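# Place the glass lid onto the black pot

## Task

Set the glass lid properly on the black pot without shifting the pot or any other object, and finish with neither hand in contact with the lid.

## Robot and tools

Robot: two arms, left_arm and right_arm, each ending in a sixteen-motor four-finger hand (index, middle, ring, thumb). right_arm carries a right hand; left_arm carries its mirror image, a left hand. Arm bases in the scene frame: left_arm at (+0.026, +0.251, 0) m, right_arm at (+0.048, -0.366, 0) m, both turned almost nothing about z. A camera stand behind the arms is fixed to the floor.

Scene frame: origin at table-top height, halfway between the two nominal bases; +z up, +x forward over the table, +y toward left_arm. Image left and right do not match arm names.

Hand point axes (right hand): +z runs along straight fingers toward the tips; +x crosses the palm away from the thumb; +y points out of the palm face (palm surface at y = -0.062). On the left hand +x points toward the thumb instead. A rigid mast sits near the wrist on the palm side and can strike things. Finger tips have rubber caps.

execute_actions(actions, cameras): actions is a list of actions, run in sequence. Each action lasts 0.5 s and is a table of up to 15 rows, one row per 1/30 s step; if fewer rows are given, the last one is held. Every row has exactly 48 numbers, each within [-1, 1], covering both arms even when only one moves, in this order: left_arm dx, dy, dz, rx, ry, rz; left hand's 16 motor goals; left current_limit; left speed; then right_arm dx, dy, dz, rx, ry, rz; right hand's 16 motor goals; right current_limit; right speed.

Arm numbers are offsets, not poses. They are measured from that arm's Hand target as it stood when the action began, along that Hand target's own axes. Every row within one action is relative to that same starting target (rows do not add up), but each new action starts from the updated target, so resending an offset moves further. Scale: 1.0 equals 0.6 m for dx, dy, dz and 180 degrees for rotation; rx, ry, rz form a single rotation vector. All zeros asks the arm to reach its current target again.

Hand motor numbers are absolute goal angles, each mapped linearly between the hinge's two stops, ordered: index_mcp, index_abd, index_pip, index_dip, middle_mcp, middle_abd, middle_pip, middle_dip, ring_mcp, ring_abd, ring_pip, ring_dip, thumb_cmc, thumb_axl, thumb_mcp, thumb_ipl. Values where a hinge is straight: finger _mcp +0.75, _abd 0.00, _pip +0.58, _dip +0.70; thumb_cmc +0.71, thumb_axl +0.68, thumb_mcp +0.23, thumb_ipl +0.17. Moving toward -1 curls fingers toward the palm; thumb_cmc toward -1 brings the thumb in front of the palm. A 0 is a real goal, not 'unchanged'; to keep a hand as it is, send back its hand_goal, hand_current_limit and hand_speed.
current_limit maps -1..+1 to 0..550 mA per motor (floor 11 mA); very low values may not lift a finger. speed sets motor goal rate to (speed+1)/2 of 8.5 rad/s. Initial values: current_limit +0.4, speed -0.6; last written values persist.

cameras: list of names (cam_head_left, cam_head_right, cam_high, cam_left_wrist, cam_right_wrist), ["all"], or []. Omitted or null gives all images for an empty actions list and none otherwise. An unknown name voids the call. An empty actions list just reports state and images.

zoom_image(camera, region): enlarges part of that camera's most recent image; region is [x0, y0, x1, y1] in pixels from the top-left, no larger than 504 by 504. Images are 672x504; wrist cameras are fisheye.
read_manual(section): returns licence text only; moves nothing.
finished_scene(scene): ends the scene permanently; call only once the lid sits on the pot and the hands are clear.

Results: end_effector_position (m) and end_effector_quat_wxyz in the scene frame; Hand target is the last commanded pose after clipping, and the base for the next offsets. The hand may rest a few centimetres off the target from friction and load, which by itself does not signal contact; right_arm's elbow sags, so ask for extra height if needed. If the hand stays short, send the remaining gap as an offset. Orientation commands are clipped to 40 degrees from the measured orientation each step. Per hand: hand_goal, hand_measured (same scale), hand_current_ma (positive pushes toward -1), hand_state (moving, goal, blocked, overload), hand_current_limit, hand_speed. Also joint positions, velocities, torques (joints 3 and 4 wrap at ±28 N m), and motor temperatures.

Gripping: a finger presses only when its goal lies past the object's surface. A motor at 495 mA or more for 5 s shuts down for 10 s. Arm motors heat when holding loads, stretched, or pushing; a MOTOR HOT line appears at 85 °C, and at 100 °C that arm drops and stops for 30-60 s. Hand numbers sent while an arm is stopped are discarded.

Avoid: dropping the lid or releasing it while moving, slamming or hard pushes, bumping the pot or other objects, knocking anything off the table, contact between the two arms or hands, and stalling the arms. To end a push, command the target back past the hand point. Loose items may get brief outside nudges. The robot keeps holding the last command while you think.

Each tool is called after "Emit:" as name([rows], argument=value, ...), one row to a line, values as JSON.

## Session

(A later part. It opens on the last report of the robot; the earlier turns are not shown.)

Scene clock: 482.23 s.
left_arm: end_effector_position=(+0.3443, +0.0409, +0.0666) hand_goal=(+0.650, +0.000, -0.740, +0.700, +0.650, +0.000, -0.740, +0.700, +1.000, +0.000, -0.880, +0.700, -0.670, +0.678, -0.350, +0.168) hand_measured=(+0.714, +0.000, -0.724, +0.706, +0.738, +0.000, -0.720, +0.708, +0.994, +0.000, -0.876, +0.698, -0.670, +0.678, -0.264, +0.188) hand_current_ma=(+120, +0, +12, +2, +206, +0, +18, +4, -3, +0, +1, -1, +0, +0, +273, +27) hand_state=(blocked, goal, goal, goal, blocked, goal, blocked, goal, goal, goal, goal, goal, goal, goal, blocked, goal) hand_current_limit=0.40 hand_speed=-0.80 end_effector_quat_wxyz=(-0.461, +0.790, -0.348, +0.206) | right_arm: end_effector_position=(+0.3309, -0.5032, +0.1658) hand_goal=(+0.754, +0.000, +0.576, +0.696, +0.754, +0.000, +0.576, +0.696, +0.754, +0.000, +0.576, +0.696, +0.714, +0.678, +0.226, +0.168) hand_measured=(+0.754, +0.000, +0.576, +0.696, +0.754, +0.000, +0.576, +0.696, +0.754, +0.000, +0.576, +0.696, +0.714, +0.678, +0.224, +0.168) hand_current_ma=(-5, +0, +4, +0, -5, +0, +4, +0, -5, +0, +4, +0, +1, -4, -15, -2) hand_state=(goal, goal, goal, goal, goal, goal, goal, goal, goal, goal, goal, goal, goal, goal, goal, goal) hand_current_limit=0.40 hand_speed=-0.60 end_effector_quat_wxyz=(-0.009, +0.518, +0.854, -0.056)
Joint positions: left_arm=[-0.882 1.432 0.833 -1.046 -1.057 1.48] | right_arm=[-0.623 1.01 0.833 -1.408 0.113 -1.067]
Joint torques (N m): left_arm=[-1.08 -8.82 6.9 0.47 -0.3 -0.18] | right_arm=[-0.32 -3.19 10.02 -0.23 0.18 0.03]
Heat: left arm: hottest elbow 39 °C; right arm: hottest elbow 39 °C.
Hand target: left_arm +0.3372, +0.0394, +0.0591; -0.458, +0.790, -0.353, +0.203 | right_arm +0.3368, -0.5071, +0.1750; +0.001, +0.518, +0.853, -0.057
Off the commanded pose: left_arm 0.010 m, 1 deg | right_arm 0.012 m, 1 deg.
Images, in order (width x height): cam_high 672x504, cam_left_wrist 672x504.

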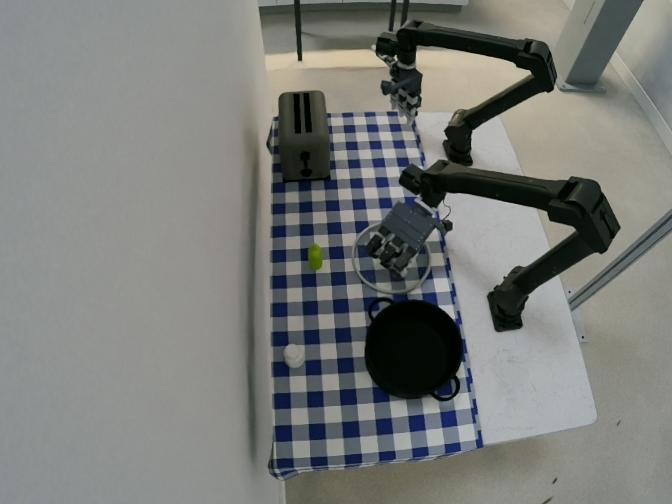

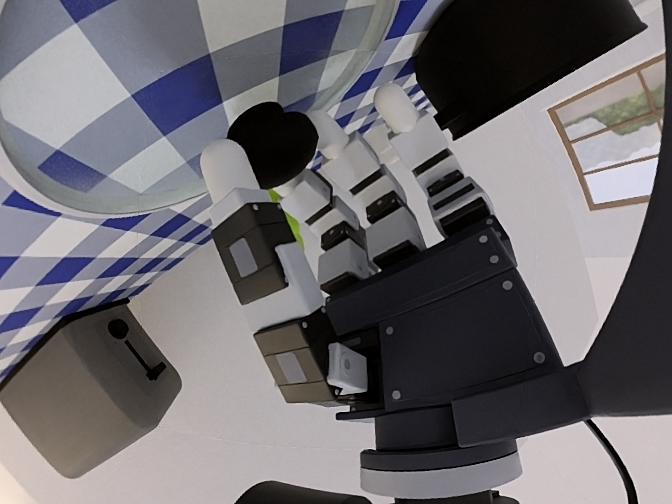

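Emit:
execute_actions([
  [[0,0,0,0,0,0,0.55,0,-0.78,0.66,0.55,0,-0.78,0.66,1,0,-0.88,0.7,-0.67,0.678,-0.45,0.1,0.6,-0.8,0,0,0,0,0,0,0.754,0,0.576,0.696,0.754,0,0.576,0.696,0.754,0,0.576,0.696,0.714,0.678,0.226,0.168,0.4,-0.6]],
  [[0,-0.029,-0.0165,0,0,0,0.55,0,-0.78,0.66,0.55,0,-0.78,0.66,1,0,-0.88,0.7,-0.67,0.678,-0.45,0.1,0.6,-0.8,0,0,0,0,0,0,0.754,0,0.576,0.696,0.754,0,0.576,0.696,0.754,0,0.576,0.696,0.714,0.678,0.226,0.168,0.4,-0.6]],
  [[0,-0.029,-0.0165,0,0,0,0.55,0,-0.78,0.66,0.55,0,-0.78,0.66,1,0,-0.88,0.7,-0.67,0.678,-0.45,0.1,0.6,-0.8,0,0,0,0,0,0,0.754,0,0.576,0.696,0.754,0,0.576,0.696,0.754,0,0.576,0.696,0.714,0.678,0.226,0.168,0.4,-0.6]],
], cameras=["cam_left_wrist","cam_high","cam_head_left"])

Scene clock: 496.77 s.
left_arm: end_effector_position=(+0.3274, +0.0559, +0.0713) hand_goal=(+0.550, +0.000, -0.780, +0.660, +0.550, +0.000, -0.780, +0.660, +1.000, +0.000, -0.880, +0.700, -0.670, +0.678, -0.450, +0.100) hand_measured=(+0.696, +0.004, -0.724, +0.696, +0.686, -0.006, -0.702, +0.702, +0.994, +0.000, -0.876, +0.698, -0.650, +0.688, -0.258, +0.186) hand_current_ma=(+440, +1, +89, +43, +419, -2, +153, +58, -3, +0, +1, -1, +19, +7, +440, +288) hand_state=(blocked, goal, blocked, blocked, blocked, goal, blocked, blocked, goal, goal, goal, goal, blocked, goal, blocked, blocked) hand_current_limit=0.60 hand_speed=-0.80 end_effector_quat_wxyz=(-0.468, +0.787, -0.365, +0.171) | right_arm: end_effector_position=(+0.3309, -0.5032, +0.1658) hand_goal=(+0.754, +0.000, +0.576, +0.696, +0.754, +0.000, +0.576, +0.696, +0.754, +0.000, +0.576, +0.696, +0.714, +0.678, +0.226, +0.168) hand_measured=(+0.754, +0.000, +0.576, +0.696, +0.754, +0.000, +0.576, +0.696, +0.754, +0.000, +0.576, +0.696, +0.714, +0.678, +0.224, +0.168) hand_current_ma=(-5, +0, +4, +0, -5, +0, +4, +0, -5, +0, +4, +0, +1, -4, -15, -2) hand_state=(goal, goal, goal, goal, goal, goal, goal, goal, goal, goal, goal, goal, goal, goal, goal, goal) hand_current_limit=0.40 hand_speed=-0.60 end_effector_quat_wxyz=(-0.009, +0.518, +0.854, -0.056)
Joint positions: left_arm=[-0.883 1.411 0.833 -1.148 -1.036 1.474] | right_arm=[-0.623 1.01 0.833 -1.408 0.113 -1.067]
Joint torques (N m): left_arm=[-0.44 -12.28 11.81 -0.47 -1.06 -0.1] | right_arm=[-0.56 -3.19 10 -0.24 0.19 0.03]
Heat: left arm: hottest elbow 39 °C; right arm: hottest elbow 39 °C.
Hand target: left_arm +0.3375, +0.0393, +0.0992; -0.457, +0.791, -0.353, +0.203 | right_arm +0.3368, -0.5071, +0.1750; +0.001, +0.518, +0.853, -0.057
Off the commanded pose: left_arm 0.034 m, 4 deg | right_arm 0.012 m, 1 deg.
Images, in order (width x height): cam_head_left 672x504, cam_high 672x504, cam_left_wrist 672x504.

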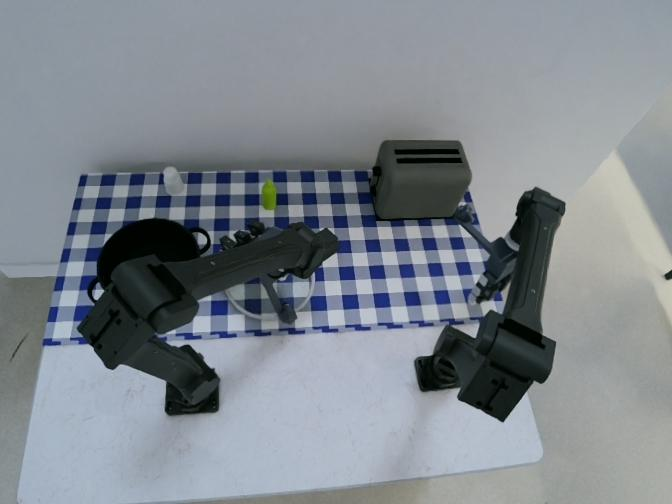

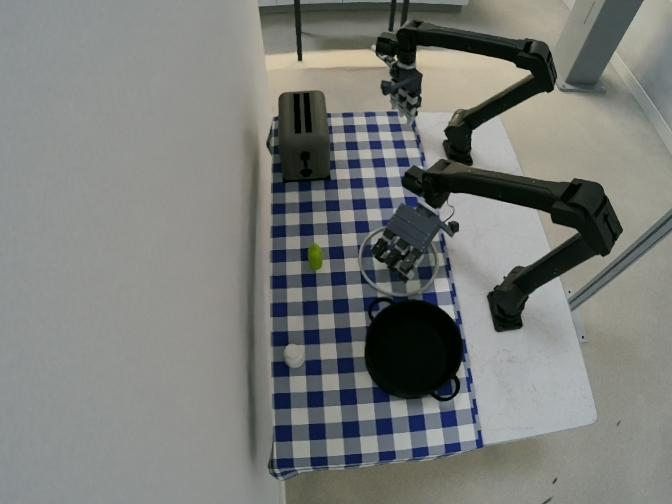

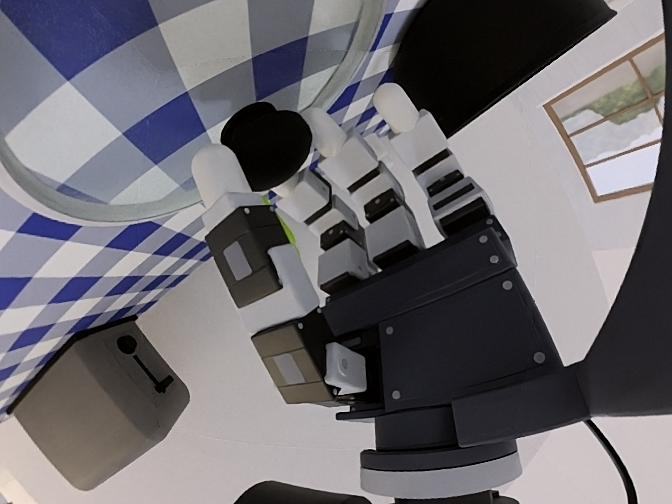

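Emit:
execute_actions([
  [[0,-0.036,-0.021,0,0,0,0.55,0,-0.78,0.66,0.55,0,-0.78,0.66,1,0,-0.88,0.7,-0.67,0.678,-0.45,0.1,0.6,-0.8,0,0,0,0,0,0,0.754,0,0.576,0.696,0.754,0,0.576,0.696,0.754,0,0.576,0.696,0.714,0.678,0.226,0.168,0.4,-0.6]],
], cameras=["cam_left_wrist","cam_high","cam_head_left"])

Emit:
zoom_image(camera="cam_high", region=[330, 180, 490, 340])

Scene clock: 508.47 s.
left_arm: end_effector_position=(+0.3170, +0.0678, +0.0851) hand_goal=(+0.550, +0.000, -0.780, +0.660, +0.550, +0.000, -0.780, +0.660, +1.000, +0.000, -0.880, +0.700, -0.670, +0.678, -0.450, +0.100) hand_measured=(+0.696, +0.006, -0.720, +0.696, +0.682, -0.008, -0.702, +0.702, +0.994, +0.000, -0.876, +0.698, -0.644, +0.692, -0.258, +0.186) hand_current_ma=(+440, +2, +99, +43, +397, -3, +153, +58, -3, +0, +1, -1, +28, +13, +440, +288) hand_state=(blocked, goal, blocked, blocked, blocked, goal, blocked, blocked, goal, goal, goal, goal, blocked, goal, blocked, blocked) hand_current_limit=0.60 hand_speed=-0.80 end_effector_quat_wxyz=(-0.473, +0.783, -0.372, +0.157) | right_arm: end_effector_position=(+0.3309, -0.5032, +0.1658) hand_goal=(+0.754, +0.000, +0.576, +0.696, +0.754, +0.000, +0.576, +0.696, +0.754, +0.000, +0.576, +0.696, +0.714, +0.678, +0.226, +0.168) hand_measured=(+0.754, +0.000, +0.576, +0.696, +0.754, +0.000, +0.576, +0.696, +0.754, +0.000, +0.576, +0.696, +0.714, +0.678, +0.224, +0.168) hand_current_ma=(-5, +0, +4, +0, -5, +0, +4, +0, -5, +0, +4, +0, +1, -4, -15, -2) hand_state=(goal, goal, goal, goal, goal, goal, goal, goal, goal, goal, goal, goal, goal, goal, goal, goal) hand_current_limit=0.40 hand_speed=-0.60 end_effector_quat_wxyz=(-0.009, +0.518, +0.854, -0.056)
Joint positions: left_arm=[-0.883 1.368 0.833 -1.224 -1.033 1.475] | right_arm=[-0.623 1.01 0.833 -1.408 0.113 -1.067]
Joint torques (N m): left_arm=[-0.97 -11.4 15.32 -0.42 -1.08 -0.07] | right_arm=[-0.38 -3.25 10.02 -0.29 0.19 0.02]
Heat: left arm: hottest elbow 39 °C; right arm: hottest elbow 39 °C.
Hand target: left_arm +0.3373, +0.0392, +0.1242; -0.457, +0.791, -0.353, +0.203 | right_arm +0.3368, -0.5071, +0.1750; +0.001, +0.518, +0.853, -0.057
Off the commanded pose: left_arm 0.053 m, 6 deg | right_arm 0.012 m, 1 deg.
Images, in order (width x height): cam_head_left 672x504, cam_high 672x504, cam_left_wrist 672x504.

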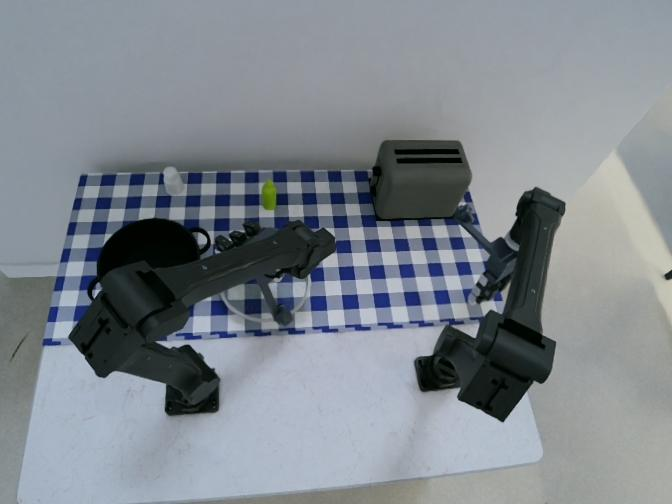

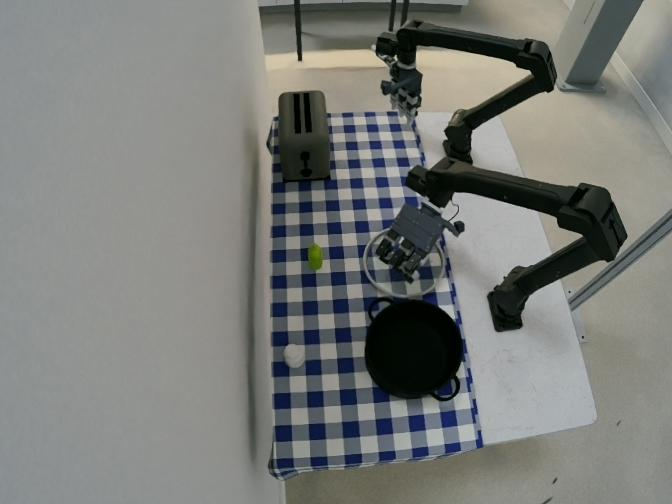

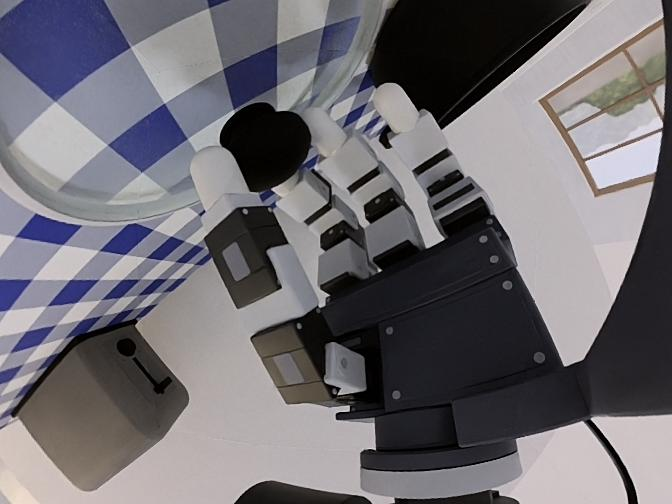

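Scaled by 3.150 from the camera's 672x504 image, which has a finer 960x720 frame.

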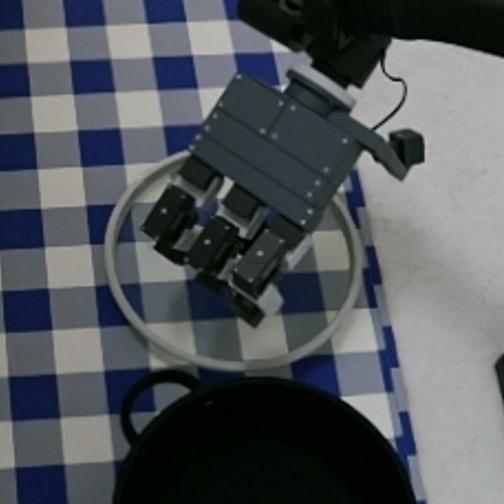

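Emit:
execute_actions([
  [[0.02,-0.055,-0.035,0,0,0,0.55,0,-0.78,0.66,0.55,0,-0.78,0.66,1,0,-0.88,0.7,-0.67,0.678,-0.45,0.1,0.6,-0.8,0,0,0,0,0,0,0.754,0,0.576,0.696,0.754,0,0.576,0.696,0.754,0,0.576,0.696,0.714,0.678,0.226,0.168,0.4,-0.6]],
], cameras=["cam_left_wrist","cam_high"])

Emit:
zoom_image(camera="cam_high", region=[330, 180, 490, 340])

Scene clock: 518.27 s.
left_arm: end_effector_position=(+0.3259, +0.0552, +0.1248) hand_goal=(+0.550, +0.000, -0.780, +0.660, +0.550, +0.000, -0.780, +0.660, +1.000, +0.000, -0.880, +0.700, -0.670, +0.678, -0.450, +0.100) hand_measured=(+0.694, +0.006, -0.718, +0.696, +0.680, -0.008, -0.702, +0.702, +0.994, +0.000, -0.876, +0.698, -0.642, +0.692, -0.258, +0.186) hand_current_ma=(+440, +2, +105, +43, +387, -3, +154, +58, -3, +0, +1, -1, +32, +14, +440, +288) hand_state=(blocked, goal, blocked, blocked, blocked, goal, blocked, blocked, goal, goal, goal, goal, blocked, goal, blocked, blocked) hand_current_limit=0.60 hand_speed=-0.80 end_effector_quat_wxyz=(-0.471, +0.783, -0.374, +0.158) | right_arm: end_effector_position=(+0.3309, -0.5032, +0.1658) hand_goal=(+0.754, +0.000, +0.576, +0.696, +0.754, +0.000, +0.576, +0.696, +0.754, +0.000, +0.576, +0.696, +0.714, +0.678, +0.226, +0.168) hand_measured=(+0.754, +0.000, +0.576, +0.696, +0.754, +0.000, +0.576, +0.696, +0.754, +0.000, +0.576, +0.696, +0.714, +0.678, +0.224, +0.168) hand_current_ma=(-5, +0, +4, +0, -5, +0, +4, +0, -5, +0, +4, +0, +1, -4, -15, -2) hand_state=(goal, goal, goal, goal, goal, goal, goal, goal, goal, goal, goal, goal, goal, goal, goal, goal) hand_current_limit=0.40 hand_speed=-0.60 end_effector_quat_wxyz=(-0.009, +0.518, +0.854, -0.056)
Joint positions: left_arm=[-0.885 1.351 0.935 -1.338 -1.031 1.479] | right_arm=[-0.623 1.01 0.833 -1.408 0.113 -1.067]
Joint torques (N m): left_arm=[-1.2 -10.81 16.01 -0.4 -1.16 -0.19] | right_arm=[-0.44 -3.19 9.99 -0.21 0.18 0.03]
Heat: left arm: hottest elbow 40 °C; right arm: hottest elbow 39 °C.
Hand target: left_arm +0.3442, +0.0290, +0.1632; -0.457, +0.791, -0.353, +0.203 | right_arm +0.3368, -0.5071, +0.1750; +0.001, +0.518, +0.853, -0.057
Off the commanded pose: left_arm 0.050 m, 6 deg | right_arm 0.012 m, 1 deg.
Images, in order (width x height): cam_high 672x504, cam_left_wrist 672x504.

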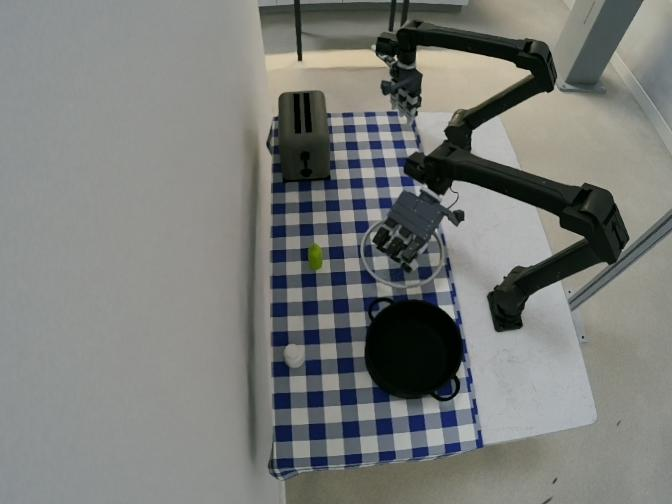

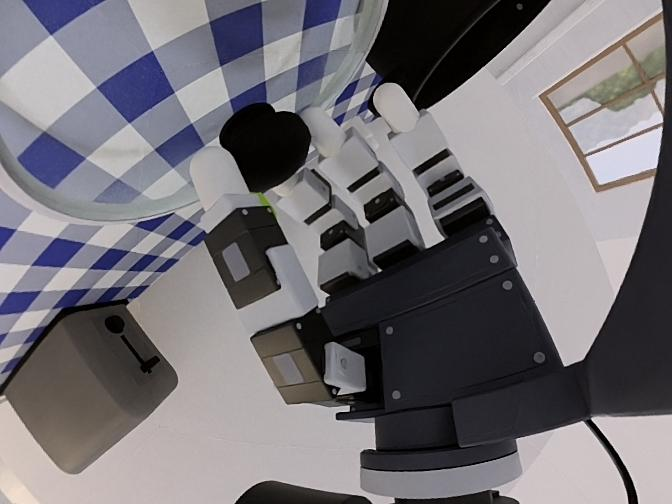

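Scaled by 3.150 from the camera's 672x504 image, which has a finer 960x720 frame.

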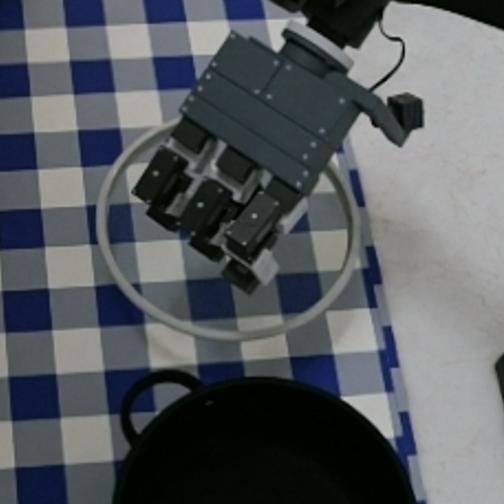

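Emit:
execute_actions([
  [[0,-0.144,-0.083,0,0,0,0.55,0,-0.78,0.66,0.55,0,-0.78,0.66,1,0,-0.88,0.7,-0.67,0.678,-0.45,0.1,0.6,-0.8,0,0,0,0,0,0,0.754,0,0.576,0.696,0.754,0,0.576,0.696,0.754,0,0.576,0.696,0.714,0.678,0.226,0.168,0.4,-0.6]],
], cameras=["cam_left_wrist","cam_high","cam_head_left"])

Scene clock: 549.17 s.
left_arm: end_effector_position=(+0.3307, +0.0497, +0.2242) hand_goal=(+0.550, +0.000, -0.780, +0.660, +0.550, +0.000, -0.780, +0.660, +1.000, +0.000, -0.880, +0.700, -0.670, +0.678, -0.450, +0.100) hand_measured=(+0.694, +0.008, -0.714, +0.696, +0.674, -0.010, -0.700, +0.702, +0.994, +0.000, -0.876, +0.698, -0.638, +0.694, -0.258, +0.186) hand_current_ma=(+440, +3, +114, +43, +363, -4, +157, +58, -3, +0, +1, -1, +38, +18, +440, +288) hand_state=(blocked, goal, blocked, blocked, blocked, goal, blocked, blocked, goal, goal, goal, goal, blocked, goal, blocked, blocked) hand_current_limit=0.60 hand_speed=-0.80 end_effector_quat_wxyz=(-0.471, +0.782, -0.376, +0.161) | right_arm: end_effector_position=(+0.3309, -0.5032, +0.1658) hand_goal=(+0.754, +0.000, +0.576, +0.696, +0.754, +0.000, +0.576, +0.696, +0.754, +0.000, +0.576, +0.696, +0.714, +0.678, +0.226, +0.168) hand_measured=(+0.754, +0.000, +0.576, +0.696, +0.754, +0.000, +0.576, +0.696, +0.754, +0.000, +0.576, +0.696, +0.714, +0.678, +0.224, +0.168) hand_current_ma=(-5, +0, +4, +0, -5, +0, +4, +0, -5, +0, +4, +0, +1, -4, -15, -2) hand_state=(goal, goal, goal, goal, goal, goal, goal, goal, goal, goal, goal, goal, goal, goal, goal, goal) hand_current_limit=0.40 hand_speed=-0.60 end_effector_quat_wxyz=(-0.009, +0.518, +0.854, -0.056)
Joint positions: left_arm=[-0.885 1.29 1.15 -1.602 -1.033 1.49] | right_arm=[-0.623 1.01 0.833 -1.408 0.113 -1.067]
Joint torques (N m): left_arm=[-0.62 -9.29 17.24 -0.31 -1.1 -0.23] | right_arm=[-0.32 -3.25 10.02 -0.25 0.18 0.02]
Heat: left arm: hottest elbow 45 °C; right arm: hottest elbow 40 °C.
Hand target: left_arm +0.3444, +0.0289, +0.2630; -0.457, +0.791, -0.353, +0.203 | right_arm +0.3368, -0.5071, +0.1750; +0.001, +0.518, +0.853, -0.057
Off the commanded pose: left_arm 0.046 m, 6 deg | right_arm 0.012 m, 1 deg.
Images, in order (width x height): cam_head_left 672x504, cam_high 672x504, cam_left_wrist 672x504.

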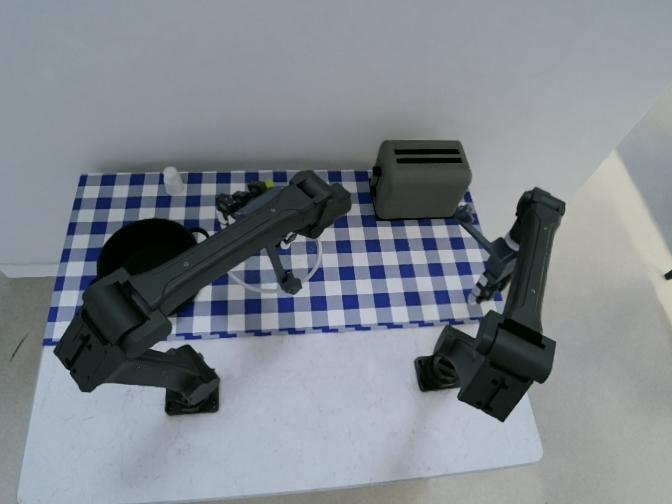

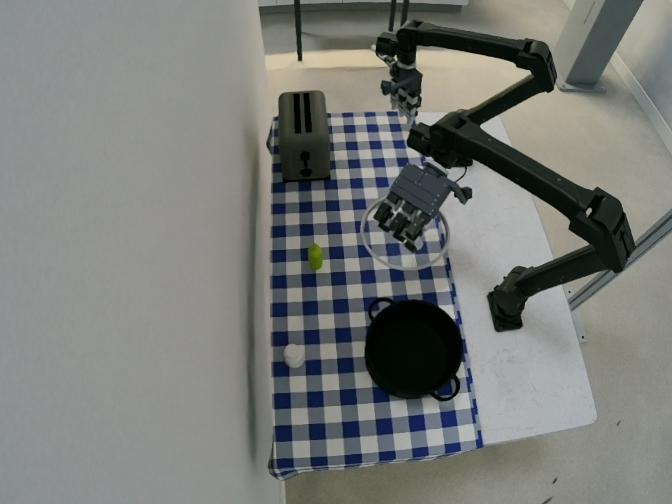

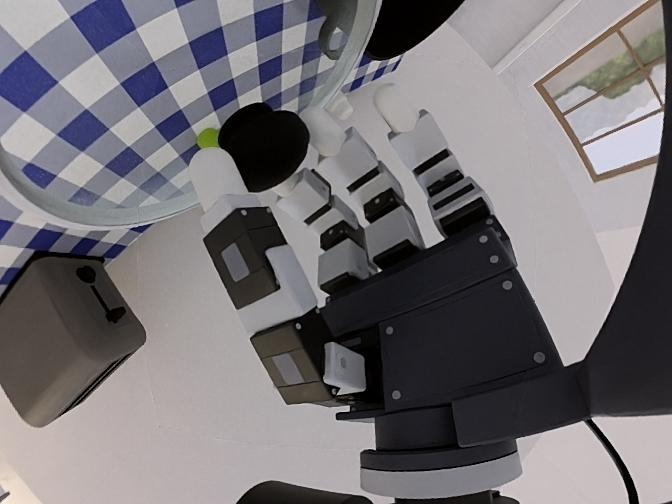

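Emit:
execute_actions([
  [[-0.08,-0.053,0.0914,0,-0.0625,-0.0361,0.55,0,-0.78,0.66,0.55,0,-0.78,0.66,1,0,-0.88,0.7,-0.67,0.678,-0.45,0.1,0.6,-0.8,0,0,0,0,0,0,0.754,0,0.576,0.696,0.754,0,0.576,0.696,0.754,0,0.576,0.696,0.714,0.678,0.226,0.168,0.4,-0.6]],
  [[-0.054,-0.0604,0.1046,0,-0.0625,-0.0361,0.55,0,-0.78,0.66,0.55,0,-0.78,0.66,1,0,-0.88,0.7,-0.67,0.678,-0.45,0.1,0.6,-0.8,0,0,0,0,0,0,0.754,0,0.576,0.696,0.754,0,0.576,0.696,0.754,0,0.576,0.696,0.714,0.678,0.226,0.168,0.4,-0.6]],
  [[-0.069,-0.056,0.0973,0,-0.0625,-0.0361,0.55,0,-0.78,0.66,0.55,0,-0.78,0.66,1,0,-0.88,0.7,-0.67,0.678,-0.45,0.1,0.6,-0.8,0,0,0,0,0,0,0.754,0,0.576,0.696,0.754,0,0.576,0.696,0.754,0,0.576,0.696,0.714,0.678,0.226,0.168,0.4,-0.6]],
], cameras=["all"])

Emit:
zoom_image(camera="cam_high", region=[330, 220, 510, 400])

Scene clock: 588.17 s.
left_arm: end_effector_position=(+0.3598, +0.2596, +0.2463) hand_goal=(+0.550, +0.000, -0.780, +0.660, +0.550, +0.000, -0.780, +0.660, +1.000, +0.000, -0.880, +0.700, -0.670, +0.678, -0.450, +0.100) hand_measured=(+0.676, +0.010, -0.714, +0.696, +0.660, -0.010, -0.700, +0.702, +0.994, +0.000, -0.876, +0.698, -0.638, +0.696, -0.244, +0.186) hand_current_ma=(+367, +4, +116, +43, +297, -4, +157, +58, -3, +0, +1, -1, +38, +18, +440, +288) hand_state=(blocked, goal, blocked, blocked, blocked, goal, blocked, blocked, goal, goal, goal, goal, blocked, goal, blocked, blocked) hand_current_limit=0.60 hand_speed=-0.80 end_effector_quat_wxyz=(-0.487, +0.867, -0.095, +0.038) | right_arm: end_effector_position=(+0.3309, -0.5032, +0.1658) hand_goal=(+0.754, +0.000, +0.576, +0.696, +0.754, +0.000, +0.576, +0.696, +0.754, +0.000, +0.576, +0.696, +0.714, +0.678, +0.226, +0.168) hand_measured=(+0.754, +0.000, +0.576, +0.696, +0.754, +0.000, +0.576, +0.696, +0.754, +0.000, +0.576, +0.696, +0.714, +0.678, +0.224, +0.168) hand_current_ma=(-5, +0, +4, +0, -5, +0, +4, +0, -5, +0, +4, +0, +1, -4, -15, -2) hand_state=(goal, goal, goal, goal, goal, goal, goal, goal, goal, goal, goal, goal, goal, goal, goal, goal) hand_current_limit=0.40 hand_speed=-0.60 end_effector_quat_wxyz=(-0.009, +0.518, +0.854, -0.056)
Joint positions: left_arm=[-0.298 1.177 1.115 -1.678 -1.013 1.403] | right_arm=[-0.623 1.01 0.833 -1.408 0.113 -1.067]
Joint torques (N m): left_arm=[0.97 -8.53 11.29 -0.05 -1.07 -0.11] | right_arm=[-0.44 -3.14 10.02 -0.25 0.19 0.02]
Motor temperatures (°C): left_arm=[29 35 53 30 34 30] | right_arm=[30 32 40 32 28 28]
Heat: left arm: hottest elbow 53 °C; right arm: hottest elbow 40 °C.
Hand target: left_arm +0.3614, +0.2629, +0.2634; -0.499, +0.863, -0.069, +0.039 | right_arm +0.3368, -0.5071, +0.1750; +0.001, +0.518, +0.853, -0.057
Off the commanded pose: left_arm 0.018 m, 3 deg | right_arm 0.012 m, 1 deg.
joint sent to its limit (left arm) — joint 4 (wrist pitch), lower limit. The joint targets are off in orientation, not in position.

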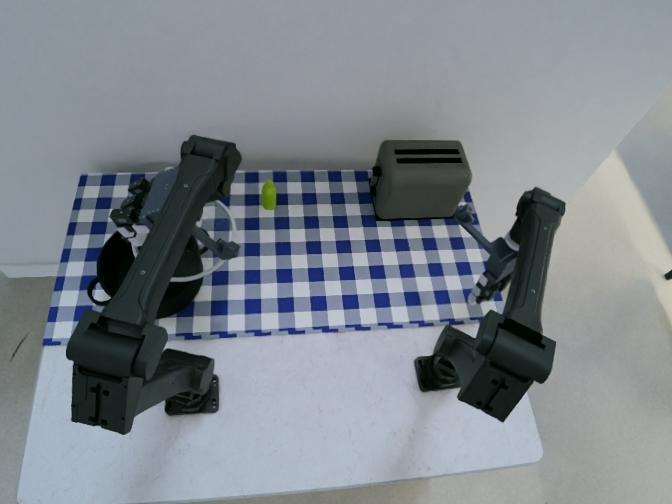

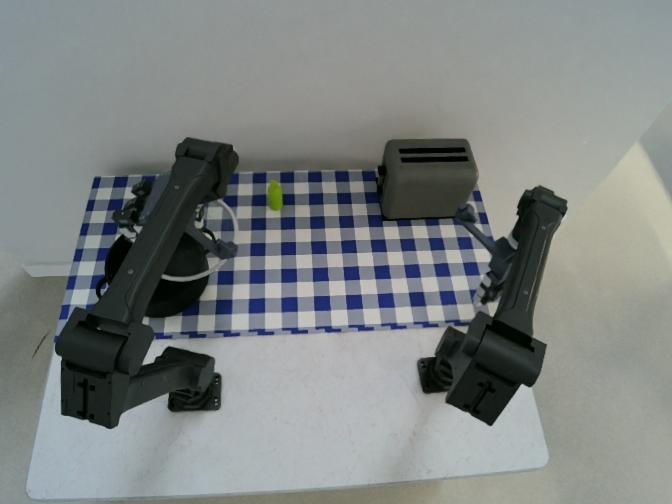

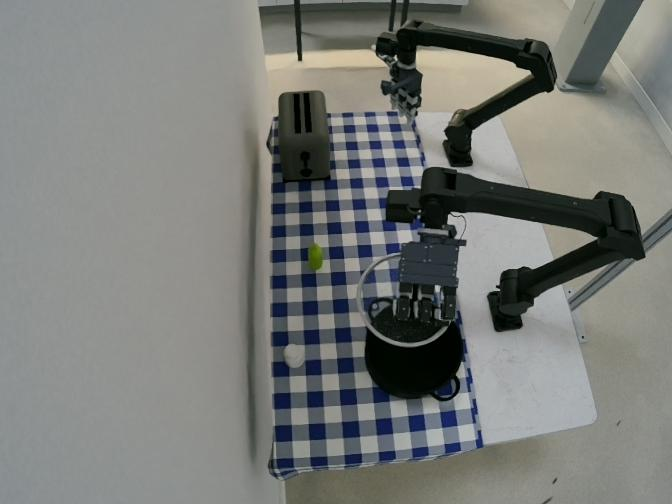

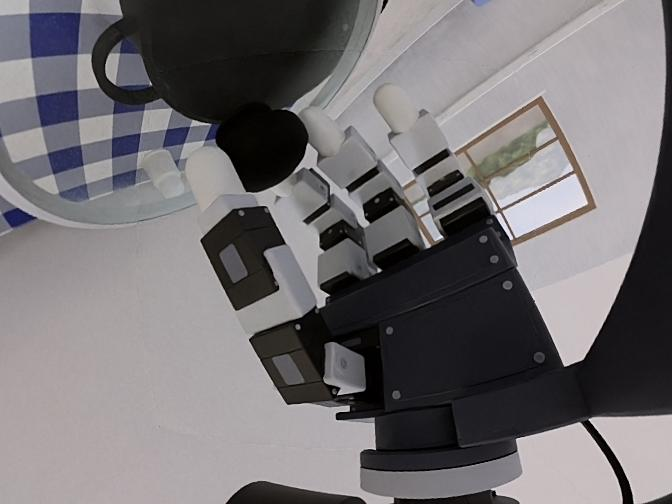

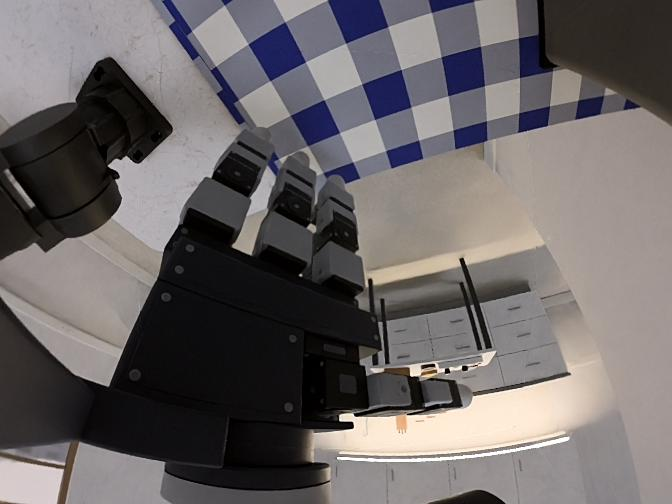

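Scaled by 2.800 from the camera's 672x504 image, which has a finer 960x720 frame.

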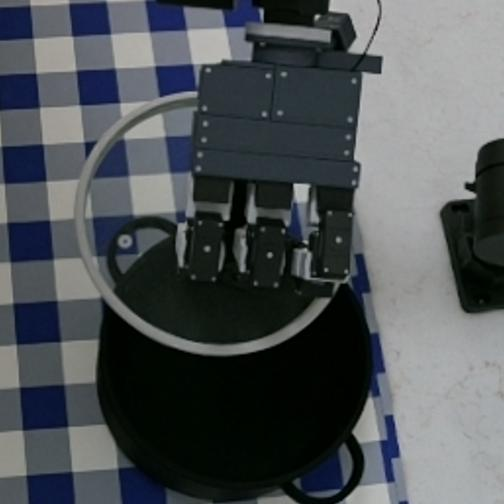

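Emit:
execute_actions([
  [[-0.0243,-0.0157,0.0938,0,0,0,0.55,0,-0.78,0.66,0.55,0,-0.78,0.66,1,0,-0.88,0.7,-0.67,0.678,-0.45,0.1,0.6,-0.8,0,0,0,0,0,0,0.754,0,0.576,0.696,0.754,0,0.576,0.696,0.754,0,0.576,0.696,0.714,0.678,0.226,0.168,0.4,-0.6]],
  [[-0.0243,-0.0157,0.0938,0,-0.0625,-0.0361,0.55,0,-0.78,0.66,0.55,0,-0.78,0.66,1,0,-0.88,0.7,-0.67,0.678,-0.45,0.1,0.6,-0.8,0,0,0,0,0,0,0.754,0,0.576,0.696,0.754,0,0.576,0.696,0.754,0,0.576,0.696,0.714,0.678,0.226,0.168,0.4,-0.6]],
], cameras=["cam_head_left","cam_high","cam_left_wrist"])

Emit:
zoom_image(camera="cam_high", region=[330, 250, 510, 430])

Emit:
zoom_image(camera="cam_left_wrist", region=[0, 0, 500, 300])

Emit:
zoom_image(camera="cam_head_left", region=[70, 180, 250, 340])

Scene clock: 659.60 s.
left_arm: end_effector_position=(+0.3437, +0.3686, +0.2131) hand_goal=(+0.550, +0.000, -0.780, +0.660, +0.550, +0.000, -0.780, +0.660, +1.000, +0.000, -0.880, +0.700, -0.670, +0.678, -0.450, +0.100) hand_measured=(+0.674, +0.010, -0.714, +0.696, +0.660, -0.010, -0.700, +0.702, +0.994, +0.000, -0.876, +0.698, -0.638, +0.694, -0.244, +0.186) hand_current_ma=(+356, +4, +117, +43, +294, -5, +157, +58, -3, +0, +1, -1, +36, +18, +440, +288) hand_state=(blocked, goal, blocked, blocked, blocked, goal, blocked, blocked, goal, goal, goal, goal, blocked, goal, blocked, blocked) hand_current_limit=0.60 hand_speed=-0.80 end_effector_quat_wxyz=(-0.495, +0.868, +0.010, -0.034) | right_arm: end_effector_position=(+0.3309, -0.5032, +0.1658) hand_goal=(+0.754, +0.000, +0.576, +0.696, +0.754, +0.000, +0.576, +0.696, +0.754, +0.000, +0.576, +0.696, +0.714, +0.678, +0.226, +0.168) hand_measured=(+0.754, +0.000, +0.576, +0.696, +0.754, +0.000, +0.576, +0.696, +0.754, +0.000, +0.576, +0.696, +0.714, +0.678, +0.224, +0.168) hand_current_ma=(-5, +0, +4, +0, -5, +0, +4, +0, -5, +0, +4, +0, +1, -4, -15, -2) hand_state=(goal, goal, goal, goal, goal, goal, goal, goal, goal, goal, goal, goal, goal, goal, goal, goal) hand_current_limit=0.40 hand_speed=-0.60 end_effector_quat_wxyz=(-0.009, +0.518, +0.854, -0.056)
Joint positions: left_arm=[0.03 1.17 1.021 -1.497 -1.037 1.542] | right_arm=[-0.623 1.01 0.833 -1.408 0.113 -1.067]
Joint torques (N m): left_arm=[0.67 -7.24 11.03 0.43 -1.13 -0.3] | right_arm=[-0.5 -3.19 10.03 -0.27 0.19 0.02]
Motor temperatures (°C): left_arm=[28 36 47 30 35 30] | right_arm=[30 32 40 32 28 28]
Heat: left arm: hottest elbow 47 °C; right arm: hottest elbow 40 °C.
Hand target: left_arm +0.3495, +0.3731, +0.2238; -0.501, +0.865, +0.029, -0.017 | right_arm +0.3368, -0.5071, +0.1750; +0.001, +0.518, +0.853, -0.057
Off the commanded pose: left_arm 0.013 m, 3 deg | right_arm 0.012 m, 1 deg.
Images, in order (width x height): cam_head_left 672x504, cam_high 672x504, cam_left_wrist 672x504.

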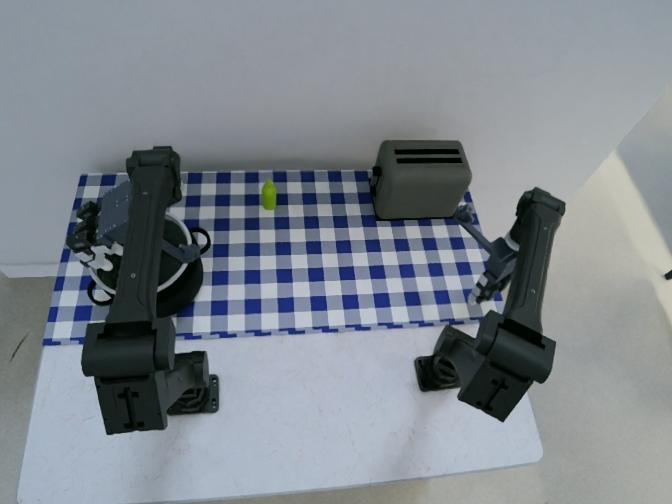

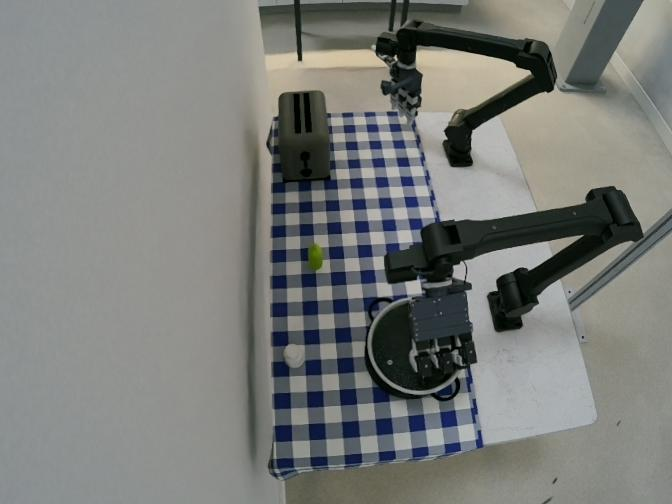

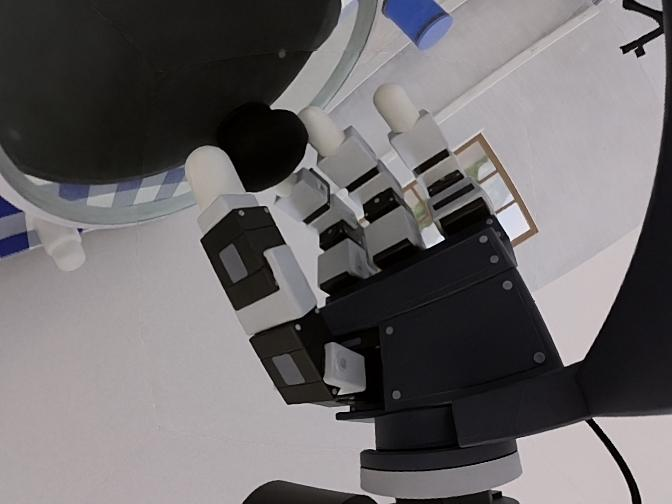

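Scaled by 2.800 from the camera's 672x504 image, which has a finer 960x720 frame.

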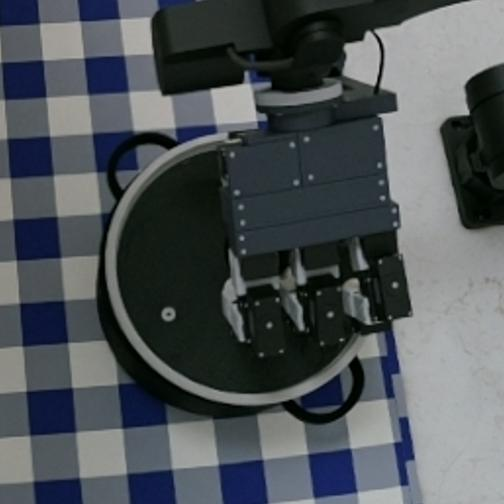

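Scaled by 1.008 from the camera's 672x504 image, which has a finer 960x720 frame.

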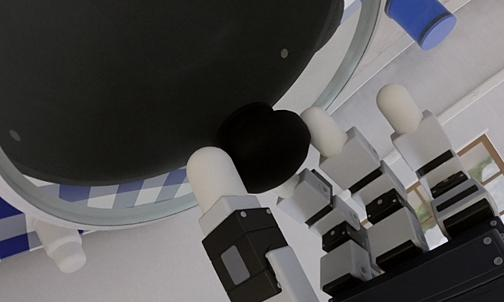

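Scaled by 2.800 from the camera's 672x504 image, which has a finer 960x720 frame.

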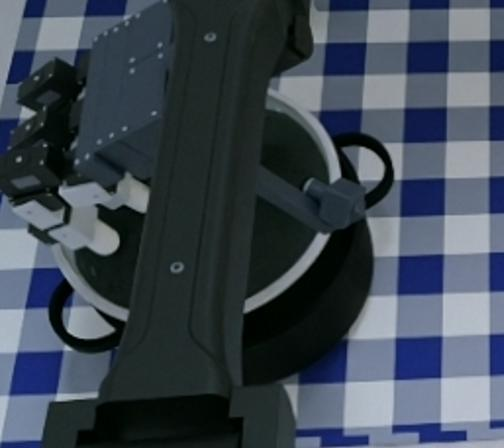

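Emit:
execute_actions([
  [[-0.0105,0.04,0.0142,0,0.0083,-0.0144,0.55,0,-0.78,0.66,0.55,0,-0.78,0.66,1,0,-0.88,0.7,-0.67,0.678,-0.45,0.1,0.6,-0.8,0,0,0,0,0,0,0.754,0,0.576,0.696,0.754,0,0.576,0.696,0.754,0,0.576,0.696,0.714,0.678,0.226,0.168,0.4,-0.6]],
], cameras=["cam_head_left","cam_high","cam_left_wrist"])

Emit:
zoom_image(camera="cam_high", region=[350, 280, 490, 420])

Emit:
zoom_image(camera="cam_left_wrist", region=[0, 0, 400, 240])

Emit:
zoom_image(camera="cam_head_left", region=[80, 195, 220, 335])

Scene clock: 757.33 s.
left_arm: end_effector_position=(+0.3355, +0.3684, +0.1814) hand_goal=(+0.550, +0.000, -0.780, +0.660, +0.550, +0.000, -0.780, +0.660, +1.000, +0.000, -0.880, +0.700, -0.670, +0.678, -0.450, +0.100) hand_measured=(+0.674, +0.010, -0.714, +0.696, +0.660, -0.010, -0.700, +0.702, +0.994, +0.000, -0.876, +0.698, -0.638, +0.696, -0.242, +0.186) hand_current_ma=(+356, +4, +117, +43, +294, -5, +157, +58, -3, +0, +1, -1, +38, +18, +440, +288) hand_state=(blocked, goal, blocked, blocked, blocked, goal, blocked, blocked, goal, goal, goal, goal, blocked, goal, blocked, blocked) hand_current_limit=0.60 hand_speed=-0.80 end_effector_quat_wxyz=(-0.495, +0.868, +0.022, -0.029) | right_arm: end_effector_position=(+0.3309, -0.5032, +0.1658) hand_goal=(+0.754, +0.000, +0.576, +0.696, +0.754, +0.000, +0.576, +0.696, +0.754, +0.000, +0.576, +0.696, +0.714, +0.678, +0.226, +0.168) hand_measured=(+0.754, +0.000, +0.576, +0.696, +0.754, +0.000, +0.576, +0.696, +0.754, +0.000, +0.576, +0.696, +0.714, +0.678, +0.224, +0.168) hand_current_ma=(-5, +0, +4, +0, -5, +0, +4, +0, -5, +0, +4, +0, +1, -4, -15, -2) hand_state=(goal, goal, goal, goal, goal, goal, goal, goal, goal, goal, goal, goal, goal, goal, goal, goal) hand_current_limit=0.40 hand_speed=-0.60 end_effector_quat_wxyz=(-0.009, +0.518, +0.854, -0.056)
Joint positions: left_arm=[0.03 1.16 0.929 -1.419 -1.035 1.511] | right_arm=[-0.623 1.01 0.833 -1.408 0.113 -1.067]
Joint torques (N m): left_arm=[-0.67 -9 10.67 0.68 -1.19 -0.31] | right_arm=[-0.56 -3.14 10.03 -0.24 0.19 0.03]
Heat: left arm: hottest elbow 44 °C; right arm: hottest elbow 40 °C.
Hand target: left_arm +0.3436, +0.3681, +0.1987; -0.501, +0.864, +0.042, +0.005 | right_arm +0.3368, -0.5071, +0.1750; +0.001, +0.518, +0.853, -0.057
Off the commanded pose: left_arm 0.019 m, 5 deg | right_arm 0.012 m, 1 deg.
Images, in order (width x height): cam_head_left 672x504, cam_high 672x504, cam_left_wrist 672x504.

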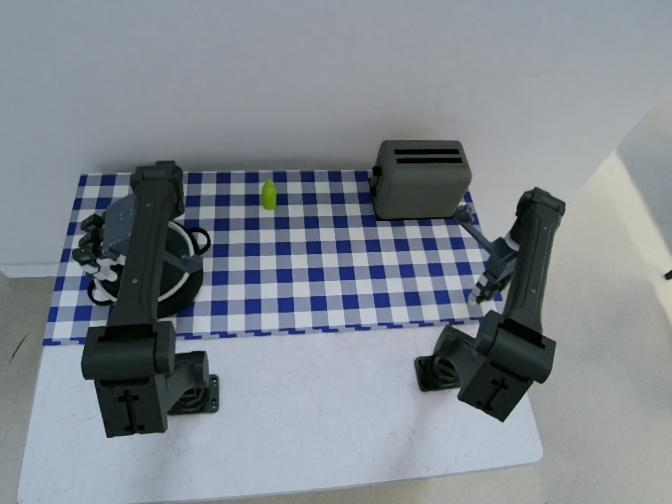

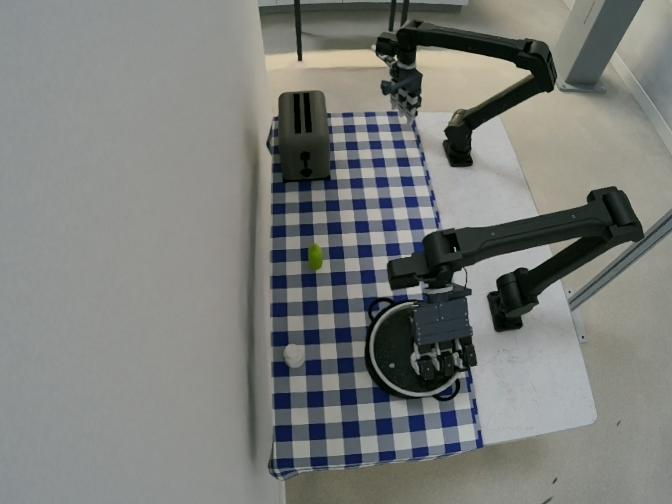

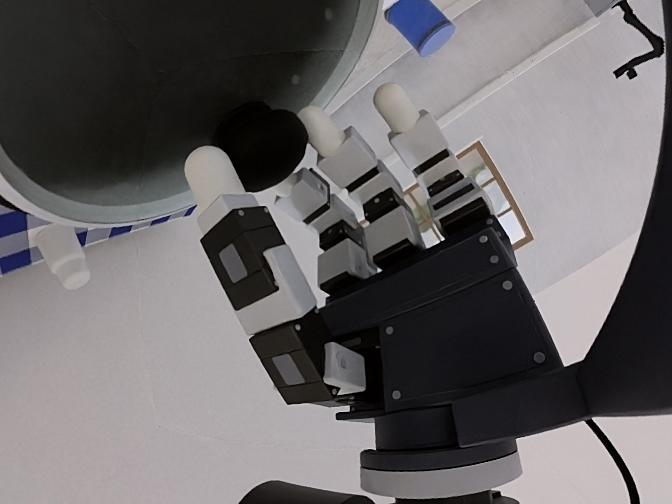

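Scaled by 3.600 from the camera's 672x504 image, which has a finer 960x720 frame.

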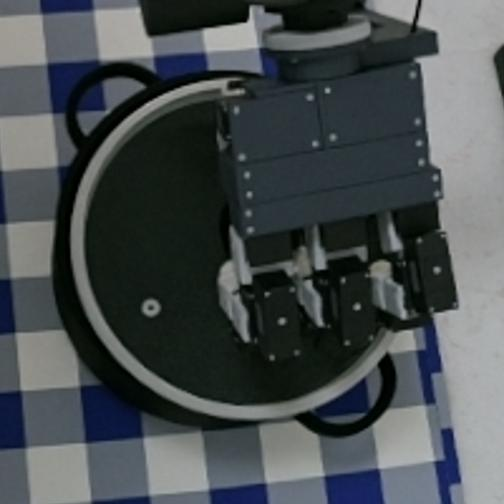

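Scaled by 1.260 from the camera's 672x504 image, which has a finer 960x720 frame.

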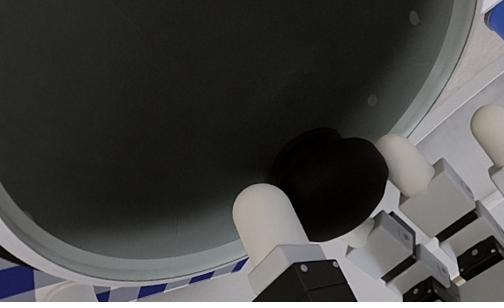

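Scaled by 3.600 from the camera's 672x504 image, which has a finer 960x720 frame.

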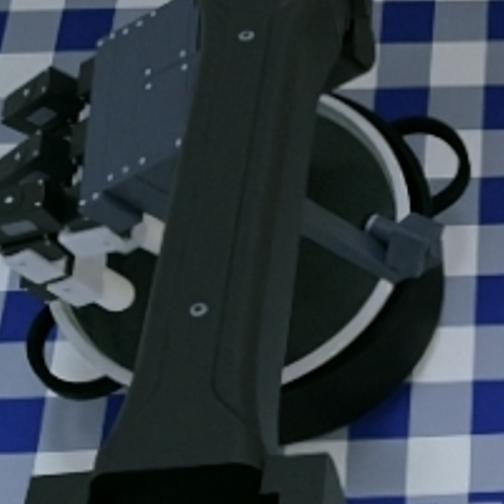

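Emit:
zoom_image(camera="cam_head_left", region=[85, 210, 215, 325])

Emit:
zoom_image(camera="cam_high", region=[360, 290, 470, 405])

Scaled by 3.877 from the camera's 672x504 image, which has a finer 960x720 frame.

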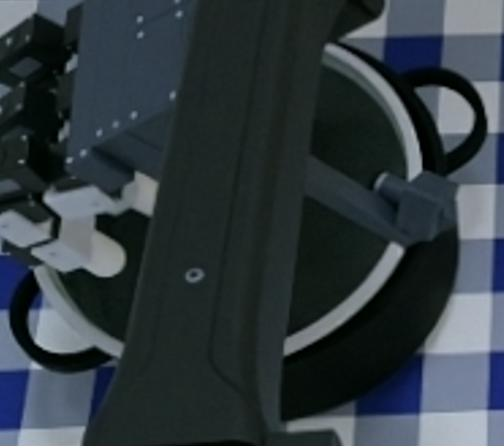

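Scaled by 4.383 from the camera's 672x504 image, which has a finer 960x720 frame.

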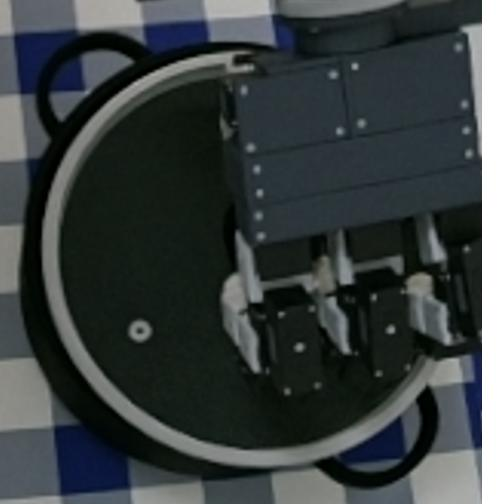

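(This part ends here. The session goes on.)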